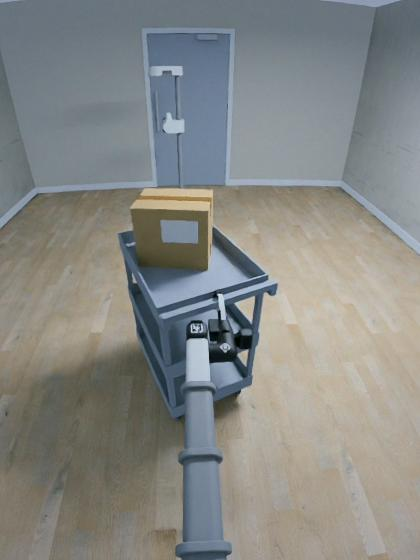

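Request:
move(blocking=false, r1={"base":{"translate_m":0.3,"strafe_m":0.15},"joints":{"arm_m":0.25}}, cameras=[])

Request:
wait(seconds=4, cameras=["r1_head_camera","r1_wrist_camera"])

Scene clock: 434.90 s.
move: r1 moving
r1.base_odometry: x=-1.878 y=+2.073 heading=+0.005
r1.turned_by_wheels: +0.000
r1.turned_by_imu: +0.000
r1.base_tilt: forward=-1.6 right=+1.3
r1.lidar_m: 1.26 1.40 2.10 2.10 2.31 3.49 1.71 3.34 2.68 2.64 1.68 1.31
r1.base_status: translate_m moving; strafe_m moving
r1.joint_positions: lift_m=+0.820 arm_m=+0.151 wrist_yaw_rad=-0.002 wrist_pitch_rad=+0.002 wrist_roll_rad=+0.000 gripper_m=+0.100
r1.joint_status: arm_m moving
r1.measured_speeds: translate_m=+0.121 strafe_m=+0.061 rotate_rad=-0.002 lift_m=+0.000 arm_m=+0.195 wrist_yaw_rad=+0.000 wrist_pitch_rad=+0.000 wrist_roll_rad=+0.000
r1.motor_effort: lift_m=+25(25) arm_m=+5(7) wheel_0=+1(5) wheel_1=+7(10) wheel_2=-9(9)
r1.servo_current: wrist_yaw_rad=59(59) wrist_pitch_rad=39(46) wrist_roll_rad=52(52) gripper_m=46(46)
r1.hand_pose: x=+0.6097 y=-0.0880 z=+0.9971 quat_wxyz=(+1.000, +0.000, +0.001, -0.001) (m; r1's base frame)
r1.wrist_depth_mm: - - - - - - - / - - - - - - - / - - - - - - - / - - - - - - - / - - 866 - - - - / - 193 195 - 189 - - / - - - 139 - - -
r2: as last shown
r2.base_tilt: forward=-0.6 right=+0.1
r2.lidar_m: 0.81 3.38 2.41 2.28 1.74 1.25 1.16 1.22 1.63 2.44 2.50 1.05
r2.motor_effort: lift_m=+21(21) arm_m=+5(5) wheel_0=+1(2) wheel_1=-3(3) wheel_2=+10(10)
r2.servo_current: wrist_yaw_rad=33(52) wrist_pitch_rad=59(72) wrist_roll_rad=46(59) gripper_m=91(98)
r2.wrist_depth_mm: - - - 277 315 322 1025 / - - - 281 297 1499 1138 / - - - 266 274 1661 496 / - - - 196 256 778 - / - - 469 185 242 842 - / - 477 187 171 180 - - / - - 484 - 220 - -
pictures: none
No camera images: "cameras" was empty.

Scene clock: 436.87 s.
earlier move: r1 done
r1.base_odometry: x=-1.610 y=+2.209 heading=+0.006
r1.turned_by_wheels: +0.000
r1.turned_by_imu: +0.001
r1.base_tilt: forward=-1.6 right=+1.3
r1.lidar_m: 0.98 1.15 1.78 1.91 2.10 3.24 1.98 3.53 2.85 2.80 1.32 1.08
r1.base_status: done
r1.joint_positions: lift_m=+0.820 arm_m=+0.250 wrist_yaw_rad=-0.002 wrist_pitch_rad=+0.002 wrist_roll_rad=+0.000 gripper_m=+0.100
r1.joint_status: all done
r1.measured_speeds: all 0
r1.motor_effort: lift_m=+24(25) arm_m=+5(8) wheel_0=+3(7) wheel_1=+2(11) wheel_2=+2(9)
r1.servo_current: wrist_yaw_rad=52(65) wrist_pitch_rad=33(52) wrist_roll_rad=52(65) gripper_m=46(52)
r1.hand_pose: x=+0.7090 y=-0.0880 z=+0.9972 quat_wxyz=(+1.000, +0.000, +0.001, -0.001) (m; r1's base frame)
r1.wrist_depth_mm: - - - - 559 544 525 / - - - 500 559 554 530 / - - - 500 564 549 535 / - - - 500 569 559 535 / - - - 500 564 549 535 / - 193 195 508 189 549 535 / - - - 140 564 559 544
r2.base_odometry: x=+0.307 y=+0.089 heading=-2.139
r2.turned_by_wheels: +0.000
r2.turned_by_imu: +0.000
r2.base_tilt: forward=-0.7 right=+0.1
r2.lidar_m: 0.84 3.34 2.39 2.29 1.72 1.23 1.16 1.23 1.62 2.44 2.54 1.02
r2.base_status: not commanded
r2.joint_positions: lift_m=+0.690 arm_m=+0.508 wrist_yaw_rad=+0.003 wrist_pitch_rad=+0.012 wrist_roll_rad=+1.569 gripper_m=-0.024
r2.joint_status: not commanded
r2.measured_speeds: all 0
r2.motor_effort: lift_m=+21(21) arm_m=+5(5) wheel_0=+2(2) wheel_1=-3(3) wheel_2=+10(10)
r2.servo_current: wrist_yaw_rad=59(59) wrist_pitch_rad=65(72) wrist_roll_rad=46(59) gripper_m=78(98)
r2.hand_pose: x=+0.9675 y=-0.0864 z=+0.8646 quat_wxyz=(+0.708, +0.706, +0.005, -0.003) (m; r2's base frame)
r2.wrist_depth_mm: - - - 276 317 322 1042 / - - - 281 297 1576 1160 / - - - 265 274 1708 496 / - - - 196 256 778 - / - - 473 184 241 820 - / - 473 186 171 179 - - / - - 484 - 219 - -
wait: 1.97 of 4 s (r1 has come to rest)
pictures: r1_head_camera, r1_wrist_camera
Images, in order (width x height): r1_head_camera 420x560, r1_wrist_camera 616x392.

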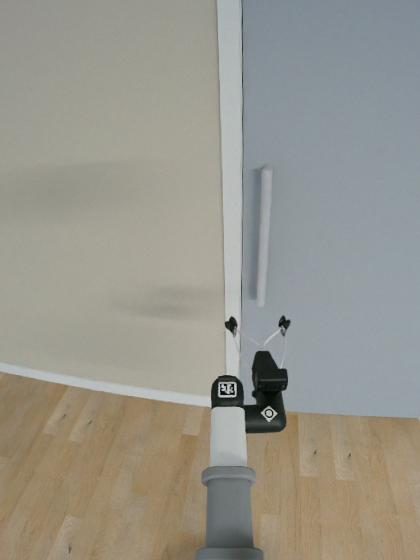

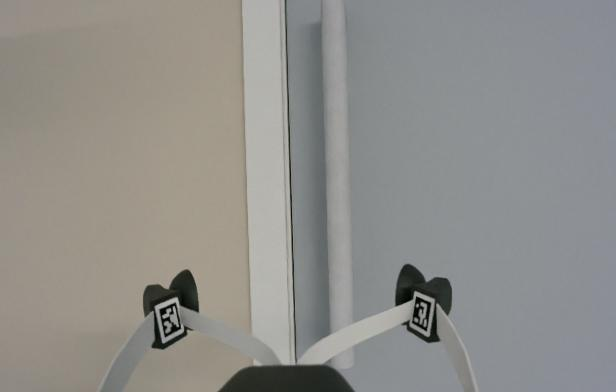

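Request:
move(blocking=false, r1={"base":{"translate_m":0.16,"strafe_m":-0.045},"joints":{"lift_m":0.87,"gripper_m":0.13},"pace":"slow"}, cameras=[])

Request:
wait(seconds=4, cameras=["r1_wrist_camera"])

Scene clock: 443.80 s.
move: r1 moving
r1.base_odometry: x=-1.597 y=+2.206 heading=+0.006
r1.turned_by_wheels: +0.000
r1.turned_by_imu: +0.000
r1.base_tilt: forward=-1.6 right=+1.3
r1.lidar_m: 0.95 1.10 1.76 1.94 2.12 3.22 1.98 3.53 2.85 2.73 1.32 1.04
r1.base_status: translate_m moving; strafe_m moving
r1.joint_positions: lift_m=+0.845 arm_m=+0.250 wrist_yaw_rad=-0.002 wrist_pitch_rad=+0.002 wrist_roll_rad=+0.000 gripper_m=+0.108
r1.joint_status: lift_m moving; gripper_m moving
r1.measured_speeds: translate_m=+0.050 strafe_m=-0.013 rotate_rad=+0.002 lift_m=+0.097 arm_m=+0.000 wrist_yaw_rad=+0.000 wrist_pitch_rad=+0.000 wrist_roll_rad=+0.000
r1.motor_effort: lift_m=+26(28) arm_m=+5(5) wheel_0=+6(8) wheel_1=+3(6) wheel_2=-5(6)
r1.servo_current: wrist_yaw_rad=59(59) wrist_pitch_rad=46(52) wrist_roll_rad=39(59) gripper_m=52(59)
r1.hand_pose: x=+0.7090 y=-0.0880 z=+1.0224 quat_wxyz=(+1.000, +0.000, +0.001, -0.001) (m; r1's base frame)
r1.wrist_depth_mm: - - - 496 554 535 521 / - - - 492 549 530 517 / - - - 488 554 539 530 / - - - 492 559 539 525 / - - - 488 559 539 525 / - 190 - 492 199 535 530 / - - - 137 559 544 525
r2: as last shown
r2.base_tilt: forward=-0.7 right=+0.0
r2.lidar_m: 0.83 3.40 2.40 2.31 1.75 1.23 1.17 1.22 1.64 2.42 2.53 1.05
r2.motor_effort: lift_m=+21(21) arm_m=+5(5) wheel_0=+1(2) wheel_1=-3(3) wheel_2=+10(10)
r2.servo_current: wrist_yaw_rad=46(59) wrist_pitch_rad=65(65) wrist_roll_rad=52(52) gripper_m=91(91)
r2.wrist_depth_mm: - - - 276 315 322 1042 / - - - 282 298 1499 1160 / - - - 264 276 1708 492 / - - - 196 255 788 - / - - 473 184 241 831 - / - 473 186 171 179 - - / - - 484 - 220 - -
pictures: none
No camera images: "cameras" was empty.

Scene clock: 446.20 s.
earlier move: r1 done
r1.base_odometry: x=-1.450 y=+2.165 heading=+0.006
r1.turned_by_wheels: +0.000
r1.turned_by_imu: +0.000
r1.base_tilt: forward=-1.6 right=+1.3
r1.lidar_m: 0.82 0.98 1.51 1.94 2.16 3.26 2.11 3.50 2.83 2.35 1.15 0.89
r1.base_status: done
r1.joint_positions: lift_m=+0.869 arm_m=+0.250 wrist_yaw_rad=-0.002 wrist_pitch_rad=+0.002 wrist_roll_rad=+0.000 gripper_m=+0.130
r1.joint_status: all done
r1.measured_speeds: all 0
r1.motor_effort: lift_m=+25(28) arm_m=+4(5) wheel_0=+4(8) wheel_1=+3(6) wheel_2=-2(6)
r1.servo_current: wrist_yaw_rad=52(65) wrist_pitch_rad=46(52) wrist_roll_rad=65(78) gripper_m=33(72)
r1.hand_pose: x=+0.7090 y=-0.0880 z=+1.0471 quat_wxyz=(+1.000, +0.000, +0.001, -0.001) (m; r1's base frame)
r1.wrist_depth_mm: - 442 424 413 404 392 382 / - 445 427 413 404 394 379 / - 445 430 415 407 392 382 / - 445 430 415 407 394 384 / - 452 436 418 410 397 387 / - 193 430 418 404 204 389 / - 449 445 147 410 399 389
r2.base_odometry: x=+0.307 y=+0.089 heading=-2.139
r2.turned_by_wheels: +0.000
r2.turned_by_imu: +0.000
r2.base_tilt: forward=-0.6 right=+0.1
r2.lidar_m: 0.85 3.37 2.39 2.28 1.72 1.24 1.16 1.21 1.66 2.43 2.52 0.99
r2.base_status: not commanded
r2.joint_positions: lift_m=+0.690 arm_m=+0.508 wrist_yaw_rad=+0.003 wrist_pitch_rad=+0.012 wrist_roll_rad=+1.569 gripper_m=-0.024
r2.joint_status: not commanded
r2.measured_speeds: all 0
r2.motor_effort: lift_m=+21(21) arm_m=+5(5) wheel_0=+1(2) wheel_1=-3(3) wheel_2=+10(11)
r2.servo_current: wrist_yaw_rad=59(59) wrist_pitch_rad=65(72) wrist_roll_rad=46(65) gripper_m=91(91)
r2.hand_pose: x=+0.9675 y=-0.0864 z=+0.8646 quat_wxyz=(+0.708, +0.706, +0.005, -0.003) (m; r2's base frame)
r2.wrist_depth_mm: - - - 276 317 322 1042 / - - - 283 300 1576 1160 / - - - 264 277 1661 496 / - - - 195 256 768 - / - - 473 184 242 842 - / - 480 187 171 179 - - / - - 484 - 219 - -
wait: 2.40 of 4 s (r1 has come to rest)
pictures: r1_wrist_camera
Images, in order (width x height): r1_wrist_camera 616x392.

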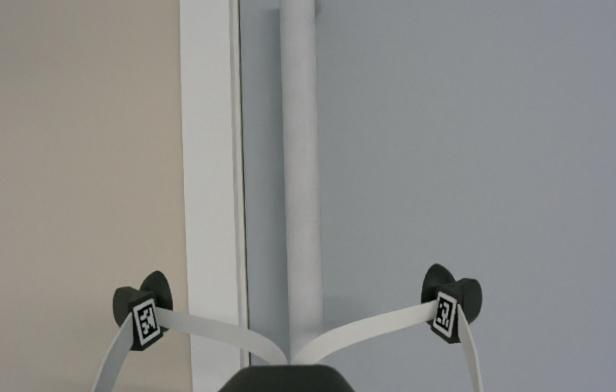

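Request:
move(blocking=false, r1={"joints":{"arm_m":0.415},"pace":"slow","contact_limits":{"arm_m":0.1}}, cameras=[])

Request:
wait(seconds=4, cameras=["r1_wrist_camera"])

Scene clock: 451.00 s.
move: r1 moving
r1.base_odometry: x=-1.450 y=+2.165 heading=+0.006
r1.turned_by_wheels: +0.000
r1.turned_by_imu: +0.000
r1.base_tilt: forward=-1.6 right=+1.3
r1.lidar_m: 0.81 0.97 1.48 1.96 2.11 3.23 2.11 3.50 2.81 2.36 1.14 0.90
r1.base_status: not commanded
r1.joint_positions: lift_m=+0.869 arm_m=+0.263 wrist_yaw_rad=-0.002 wrist_pitch_rad=+0.002 wrist_roll_rad=+0.000 gripper_m=+0.130
r1.joint_status: arm_m moving
r1.measured_speeds: translate_m=+0.000 strafe_m=+0.000 rotate_rad=+0.000 lift_m=+0.000 arm_m=+0.049 wrist_yaw_rad=+0.000 wrist_pitch_rad=+0.000 wrist_roll_rad=+0.000
r1.motor_effort: lift_m=+25(25) arm_m=+4(9) wheel_0=+4(5) wheel_1=+3(4) wheel_2=-2(2)
r1.servo_current: wrist_yaw_rad=39(52) wrist_pitch_rad=39(46) wrist_roll_rad=46(65) gripper_m=46(46)
r1.contact_limits: arm_m 0.1
r1.hand_pose: x=+0.7216 y=-0.0880 z=+1.0471 quat_wxyz=(+1.000, +0.000, +0.001, -0.001) (m; r1's base frame)
r1.wrist_depth_mm: 449 433 415 397 394 382 370 / 445 433 415 402 397 382 373 / 445 436 413 399 397 382 373 / 449 436 418 402 394 384 375 / 452 436 421 404 397 387 375 / - 211 418 404 397 382 375 / - 436 430 146 397 387 377
r2: as last shown
r2.base_tilt: forward=-0.7 right=+0.1
r2.lidar_m: 0.84 3.40 2.36 2.28 1.74 1.23 1.17 1.21 1.63 2.44 2.53 1.01
r2.motor_effort: lift_m=+21(21) arm_m=+5(5) wheel_0=+2(2) wheel_1=-3(3) wheel_2=+10(10)
r2.servo_current: wrist_yaw_rad=52(59) wrist_pitch_rad=65(72) wrist_roll_rad=52(59) gripper_m=91(98)
r2.wrist_depth_mm: - - - 276 317 322 1025 / - - - 282 298 1576 1138 / - - - 264 274 1661 496 / - - - 196 257 768 - / - - 469 185 241 842 - / - 477 186 171 179 - - / - - 480 - 220 - -
pictures: none
No camera images: "cameras" was empty.

Scene clock: 453.43 s.
earlier move: r1 done
r1.base_odometry: x=-1.450 y=+2.165 heading=+0.006
r1.turned_by_wheels: +0.000
r1.turned_by_imu: +0.000
r1.base_tilt: forward=-1.6 right=+1.3
r1.lidar_m: 0.81 0.96 1.50 1.95 2.12 3.27 2.14 3.52 2.82 2.35 1.14 0.89
r1.base_status: not commanded
r1.joint_positions: lift_m=+0.869 arm_m=+0.415 wrist_yaw_rad=-0.002 wrist_pitch_rad=+0.002 wrist_roll_rad=+0.000 gripper_m=+0.130
r1.joint_status: all done
r1.measured_speeds: all 0
r1.motor_effort: lift_m=+25(25) arm_m=+5(9) wheel_0=+4(5) wheel_1=+3(4) wheel_2=-2(2)
r1.servo_current: wrist_yaw_rad=52(65) wrist_pitch_rad=46(52) wrist_roll_rad=46(65) gripper_m=39(52)
r1.contact_limits: arm_m 0.1
r1.hand_pose: x=+0.8740 y=-0.0880 z=+1.0471 quat_wxyz=(+1.000, +0.000, +0.001, -0.001) (m; r1's base frame)
r1.wrist_depth_mm: 281 - 263 175 246 238 232 / 281 - 262 177 248 240 233 / 283 - 264 178 247 238 235 / 282 277 264 179 249 240 236 / 285 277 266 179 250 242 235 / 287 204 264 178 249 238 237 / 287 278 267 150 249 242 236
r2.base_odometry: x=+0.307 y=+0.089 heading=-2.139
r2.turned_by_wheels: +0.000
r2.turned_by_imu: +0.000
r2.base_tilt: forward=-0.6 right=+0.1
r2.lidar_m: 0.83 3.36 2.40 2.30 1.73 1.25 1.13 1.22 1.66 2.44 2.54 1.04
r2.base_status: not commanded
r2.joint_positions: lift_m=+0.690 arm_m=+0.508 wrist_yaw_rad=+0.003 wrist_pitch_rad=+0.012 wrist_roll_rad=+1.569 gripper_m=-0.024
r2.joint_status: not commanded
r2.measured_speeds: all 0
r2.motor_effort: lift_m=+21(21) arm_m=+5(5) wheel_0=+1(2) wheel_1=-3(3) wheel_2=+10(10)
r2.servo_current: wrist_yaw_rad=46(65) wrist_pitch_rad=65(72) wrist_roll_rad=46(65) gripper_m=91(98)
r2.hand_pose: x=+0.9675 y=-0.0864 z=+0.8646 quat_wxyz=(+0.708, +0.706, +0.005, -0.003) (m; r2's base frame)
r2.wrist_depth_mm: - - - 277 315 319 1042 / - - - 282 297 1537 1138 / - - - 265 274 1661 496 / - - - 196 257 768 - / - - 473 184 242 831 - / - 473 187 171 179 - - / - - 488 - 220 - -
wait: 2.43 of 4 s (r1 has come to rest)
pictures: r1_wrist_camera
Images, in order (width x height): r1_wrist_camera 616x392.

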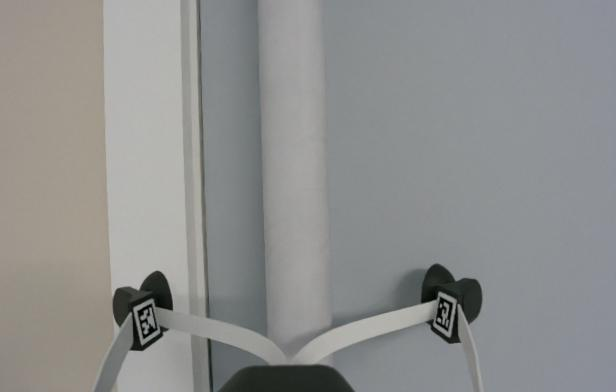

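Request:
move(blocking=false, r1={"joints":{"arm_m":0.437},"pace":"slow","contact_limits":{"arm_m":0.1}}, cameras=[])

Request:
wait(seconds=2, cameras=[])

Request:
move(blocking=false, r1={"joints":{"gripper_m":-0.03}}, cameras=[])

Request:
wait(seconds=3, cameras=["r1_wrist_camera"])

Scene clock: 461.53 s.
move: r1 moving
r1.base_odometry: x=-1.450 y=+2.165 heading=+0.006
r1.turned_by_wheels: +0.000
r1.turned_by_imu: +0.000
r1.base_tilt: forward=-1.6 right=+1.3
r1.lidar_m: 0.80 1.00 1.48 1.95 2.14 3.27 2.12 3.52 2.82 2.36 1.13 0.90
r1.base_status: not commanded
r1.joint_positions: lift_m=+0.869 arm_m=+0.427 wrist_yaw_rad=-0.002 wrist_pitch_rad=+0.002 wrist_roll_rad=+0.000 gripper_m=+0.130
r1.joint_status: arm_m moving
r1.measured_speeds: translate_m=+0.000 strafe_m=+0.000 rotate_rad=+0.000 lift_m=+0.000 arm_m=+0.045 wrist_yaw_rad=+0.000 wrist_pitch_rad=+0.000 wrist_roll_rad=+0.000
r1.motor_effort: lift_m=+25(25) arm_m=+4(8) wheel_0=+4(5) wheel_1=+3(4) wheel_2=-2(2)
r1.servo_current: wrist_yaw_rad=52(59) wrist_pitch_rad=39(46) wrist_roll_rad=39(59) gripper_m=39(46)
r1.contact_limits: arm_m 0.1
r1.hand_pose: x=+0.8865 y=-0.0880 z=+1.0471 quat_wxyz=(+1.000, +0.000, +0.001, -0.001) (m; r1's base frame)
r1.wrist_depth_mm: 265 - 251 171 237 232 227 / 266 - 252 170 237 232 228 / 268 - 253 170 240 234 227 / 267 - 254 170 240 235 229 / 270 - 256 169 241 235 229 / 267 198 255 168 212 232 230 / 272 - 256 145 241 236 231
r2: as last shown
r2.base_tilt: forward=-0.7 right=+0.1
r2.lidar_m: 0.83 3.37 2.40 2.30 1.74 1.23 1.18 1.19 1.66 2.46 2.55 1.03
r2.motor_effort: lift_m=+20(21) arm_m=+4(5) wheel_0=+1(2) wheel_1=-3(3) wheel_2=+10(10)
r2.servo_current: wrist_yaw_rad=52(59) wrist_pitch_rad=65(72) wrist_roll_rad=33(52) gripper_m=85(91)
r2.wrist_depth_mm: - - - 276 317 322 1042 / - - - 282 298 1537 1160 / - - - 265 276 1708 500 / - - - 195 256 778 - / - - 469 185 242 842 - / - 473 187 171 180 - - / - - 488 - 219 - -
pictures: none
No camera images: "cameras" was empty.

Scene clock: 462.33 s.
earlier move: r1 contact_stop
r1.base_odometry: x=-1.450 y=+2.165 heading=+0.006
r1.turned_by_wheels: +0.000
r1.turned_by_imu: +0.000
r1.base_tilt: forward=-1.6 right=+1.3
r1.lidar_m: 0.81 0.98 1.52 1.94 2.14 3.26 2.12 3.51 2.81 2.32 1.12 0.90
r1.base_status: not commanded
r1.joint_positions: lift_m=+0.869 arm_m=+0.431 wrist_yaw_rad=-0.004 wrist_pitch_rad=+0.002 wrist_roll_rad=+0.000 gripper_m=+0.130
r1.joint_status: arm_m contact_stop (moved +0.016 of +0.022)
r1.measured_speeds: all 0
r1.on_its_own: arm_m is slack since a contact_stop (your +0.437 is given up)
r1.motor_effort: lift_m=+25(25) arm_m=+0(13) wheel_0=+4(5) wheel_1=+3(4) wheel_2=-4(5)
r1.servo_current: wrist_yaw_rad=52(72) wrist_pitch_rad=39(46) wrist_roll_rad=59(65) gripper_m=46(46)
r1.contact_limits: arm_m 0.1
r1.hand_pose: x=+0.8902 y=-0.0885 z=+1.0471 quat_wxyz=(+1.000, +0.000, +0.001, -0.002) (m; r1's base frame)
r1.wrist_depth_mm: 257 - 246 238 236 231 228 / 258 - 248 239 237 232 228 / 259 - 250 241 239 233 229 / 260 - 249 177 238 234 229 / 262 - 250 175 239 234 230 / 263 191 250 167 238 233 230 / 263 142 251 144 239 236 231
r2.base_odometry: x=+0.307 y=+0.089 heading=-2.139
r2.turned_by_wheels: +0.000
r2.turned_by_imu: +0.000
r2.base_tilt: forward=-0.6 right=+0.1
r2.lidar_m: 0.82 3.36 2.39 2.30 1.72 1.24 1.18 1.21 1.65 2.44 2.52 1.03
r2.base_status: not commanded
r2.joint_positions: lift_m=+0.690 arm_m=+0.508 wrist_yaw_rad=+0.003 wrist_pitch_rad=+0.012 wrist_roll_rad=+1.569 gripper_m=-0.024
r2.joint_status: not commanded
r2.measured_speeds: all 0
r2.motor_effort: lift_m=+21(21) arm_m=+5(5) wheel_0=+1(2) wheel_1=-3(3) wheel_2=+10(10)
r2.servo_current: wrist_yaw_rad=33(59) wrist_pitch_rad=65(72) wrist_roll_rad=52(52) gripper_m=85(91)
r2.hand_pose: x=+0.9675 y=-0.0864 z=+0.8646 quat_wxyz=(+0.708, +0.706, +0.005, -0.003) (m; r2's base frame)
r2.wrist_depth_mm: - - - 276 317 322 1042 / - - - 283 298 1537 1160 / - - - 266 274 1661 500 / - - - 196 256 768 - / - - 473 184 242 820 - / - 473 187 171 180 - - / - - 484 - 219 - -
wait: 0.80 of 2 s (r1 has come to rest)
pictures: none
No camera images: "cameras" was empty.

not run: a stop that you did not command came earlier in this reply.

not run: a stop that you did not command came earlier in this reply.

Request:
move(blocking=false, r1={"joints":{"arm_m":0.431,"gripper_m":-0.03}}, cameras=[])

Request:
wait(seconds=3, cameras=["r1_wrist_camera"])

Scene clock: 467.97 s.
move: r1 moving
r1.base_odometry: x=-1.450 y=+2.165 heading=+0.006
r1.turned_by_wheels: +0.000
r1.turned_by_imu: +0.000
r1.base_tilt: forward=-1.6 right=+1.3
r1.lidar_m: 0.80 0.96 1.52 1.93 2.16 3.21 2.13 3.53 2.82 2.36 1.14 0.88
r1.base_status: not commanded
r1.joint_positions: lift_m=+0.869 arm_m=+0.431 wrist_yaw_rad=-0.004 wrist_pitch_rad=+0.002 wrist_roll_rad=+0.000 gripper_m=+0.117
r1.joint_status: gripper_m moving; the others done
r1.measured_speeds: all 0
r1.motor_effort: lift_m=+25(25) arm_m=+0(1) wheel_0=+4(4) wheel_1=+3(3) wheel_2=-4(5)
r1.servo_current: wrist_yaw_rad=46(65) wrist_pitch_rad=39(46) wrist_roll_rad=46(65) gripper_m=91(91)
r1.hand_pose: x=+0.8900 y=-0.0885 z=+1.0471 quat_wxyz=(+1.000, +0.000, +0.001, -0.002) (m; r1's base frame)
r1.wrist_depth_mm: 257 - 247 239 236 231 227 / 257 - 248 240 238 232 227 / 258 - 248 240 237 233 228 / 260 - 249 167 238 234 229 / 263 - 250 177 239 235 229 / 262 193 249 167 238 234 230 / 263 139 252 143 240 234 230
r2: as last shown
r2.base_tilt: forward=-0.7 right=+0.0
r2.lidar_m: 0.83 3.37 2.39 2.29 1.75 1.24 1.16 1.21 1.63 2.44 2.51 1.05
r2.motor_effort: lift_m=+21(21) arm_m=+4(5) wheel_0=+1(1) wheel_1=-3(3) wheel_2=+10(10)
r2.servo_current: wrist_yaw_rad=52(59) wrist_pitch_rad=65(72) wrist_roll_rad=46(59) gripper_m=85(91)
r2.wrist_depth_mm: - - - 276 315 322 1042 / - - - 282 298 1576 1138 / - - - 265 276 1661 496 / - - - 196 256 778 - / - - 469 184 240 831 - / - 477 187 171 179 - - / - - 484 - 219 - -
pictures: none
No camera images: "cameras" was empty.

Scene clock: 469.97 s.
earlier move: r1 done
r1.base_odometry: x=-1.450 y=+2.165 heading=+0.005
r1.turned_by_wheels: -0.001
r1.turned_by_imu: -0.001
r1.base_tilt: forward=-1.6 right=+1.3
r1.lidar_m: 0.81 0.95 1.47 1.94 2.11 3.24 2.14 3.53 2.81 2.31 1.12 0.90
r1.base_status: not commanded
r1.joint_positions: lift_m=+0.869 arm_m=+0.431 wrist_yaw_rad=-0.003 wrist_pitch_rad=+0.002 wrist_roll_rad=+0.000 gripper_m=-0.029
r1.joint_status: all done
r1.measured_speeds: all 0
r1.motor_effort: lift_m=+25(25) arm_m=+2(2) wheel_0=-1(4) wheel_1=-1(4) wheel_2=-2(9)
r1.servo_current: wrist_yaw_rad=52(78) wrist_pitch_rad=39(46) wrist_roll_rad=65(65) gripper_m=59(156)
r1.hand_pose: x=+0.8900 y=-0.0882 z=+1.0471 quat_wxyz=(+1.000, +0.000, +0.001, -0.001) (m; r1's base frame)
r1.wrist_depth_mm: 262 - 246 159 231 224 220 / 260 - 248 160 232 225 220 / 263 - 249 165 233 225 220 / 264 - 247 160 233 226 220 / 265 - 247 160 234 227 222 / 266 - 189 163 231 228 222 / 267 140 249 160 177 225 224
r2.base_odometry: x=+0.307 y=+0.089 heading=-2.139
r2.turned_by_wheels: +0.000
r2.turned_by_imu: +0.000
r2.base_tilt: forward=-0.7 right=+0.1
r2.lidar_m: 0.82 3.34 2.38 2.26 1.75 1.25 1.16 1.23 1.66 2.42 2.51 1.04
r2.base_status: not commanded
r2.joint_positions: lift_m=+0.690 arm_m=+0.508 wrist_yaw_rad=+0.003 wrist_pitch_rad=+0.012 wrist_roll_rad=+1.569 gripper_m=-0.024
r2.joint_status: not commanded
r2.measured_speeds: all 0
r2.motor_effort: lift_m=+21(21) arm_m=+4(5) wheel_0=+1(2) wheel_1=-3(3) wheel_2=+10(10)
r2.servo_current: wrist_yaw_rad=59(59) wrist_pitch_rad=65(72) wrist_roll_rad=46(59) gripper_m=85(98)
r2.hand_pose: x=+0.9675 y=-0.0864 z=+0.8646 quat_wxyz=(+0.708, +0.706, +0.005, -0.003) (m; r2's base frame)
r2.wrist_depth_mm: - - - 278 317 324 1025 / - - - 282 300 1537 1160 / - - - 265 277 1661 496 / - - - 195 256 778 - / - - 473 184 242 831 - / - 473 187 171 180 - - / - - 484 - 220 - -
wait: 2.00 of 3 s (r1 has come to rest)
pictures: r1_wrist_camera
Images, in order (width x height): r1_wrist_camera 616x392.

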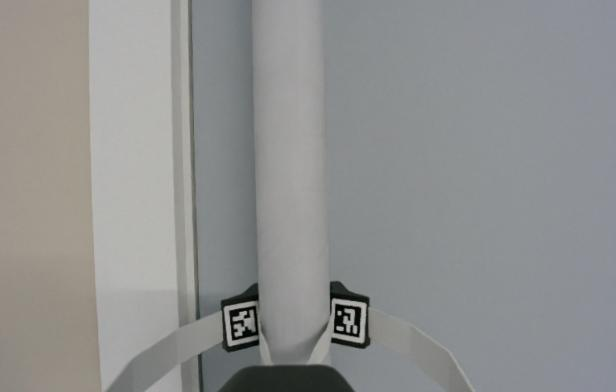

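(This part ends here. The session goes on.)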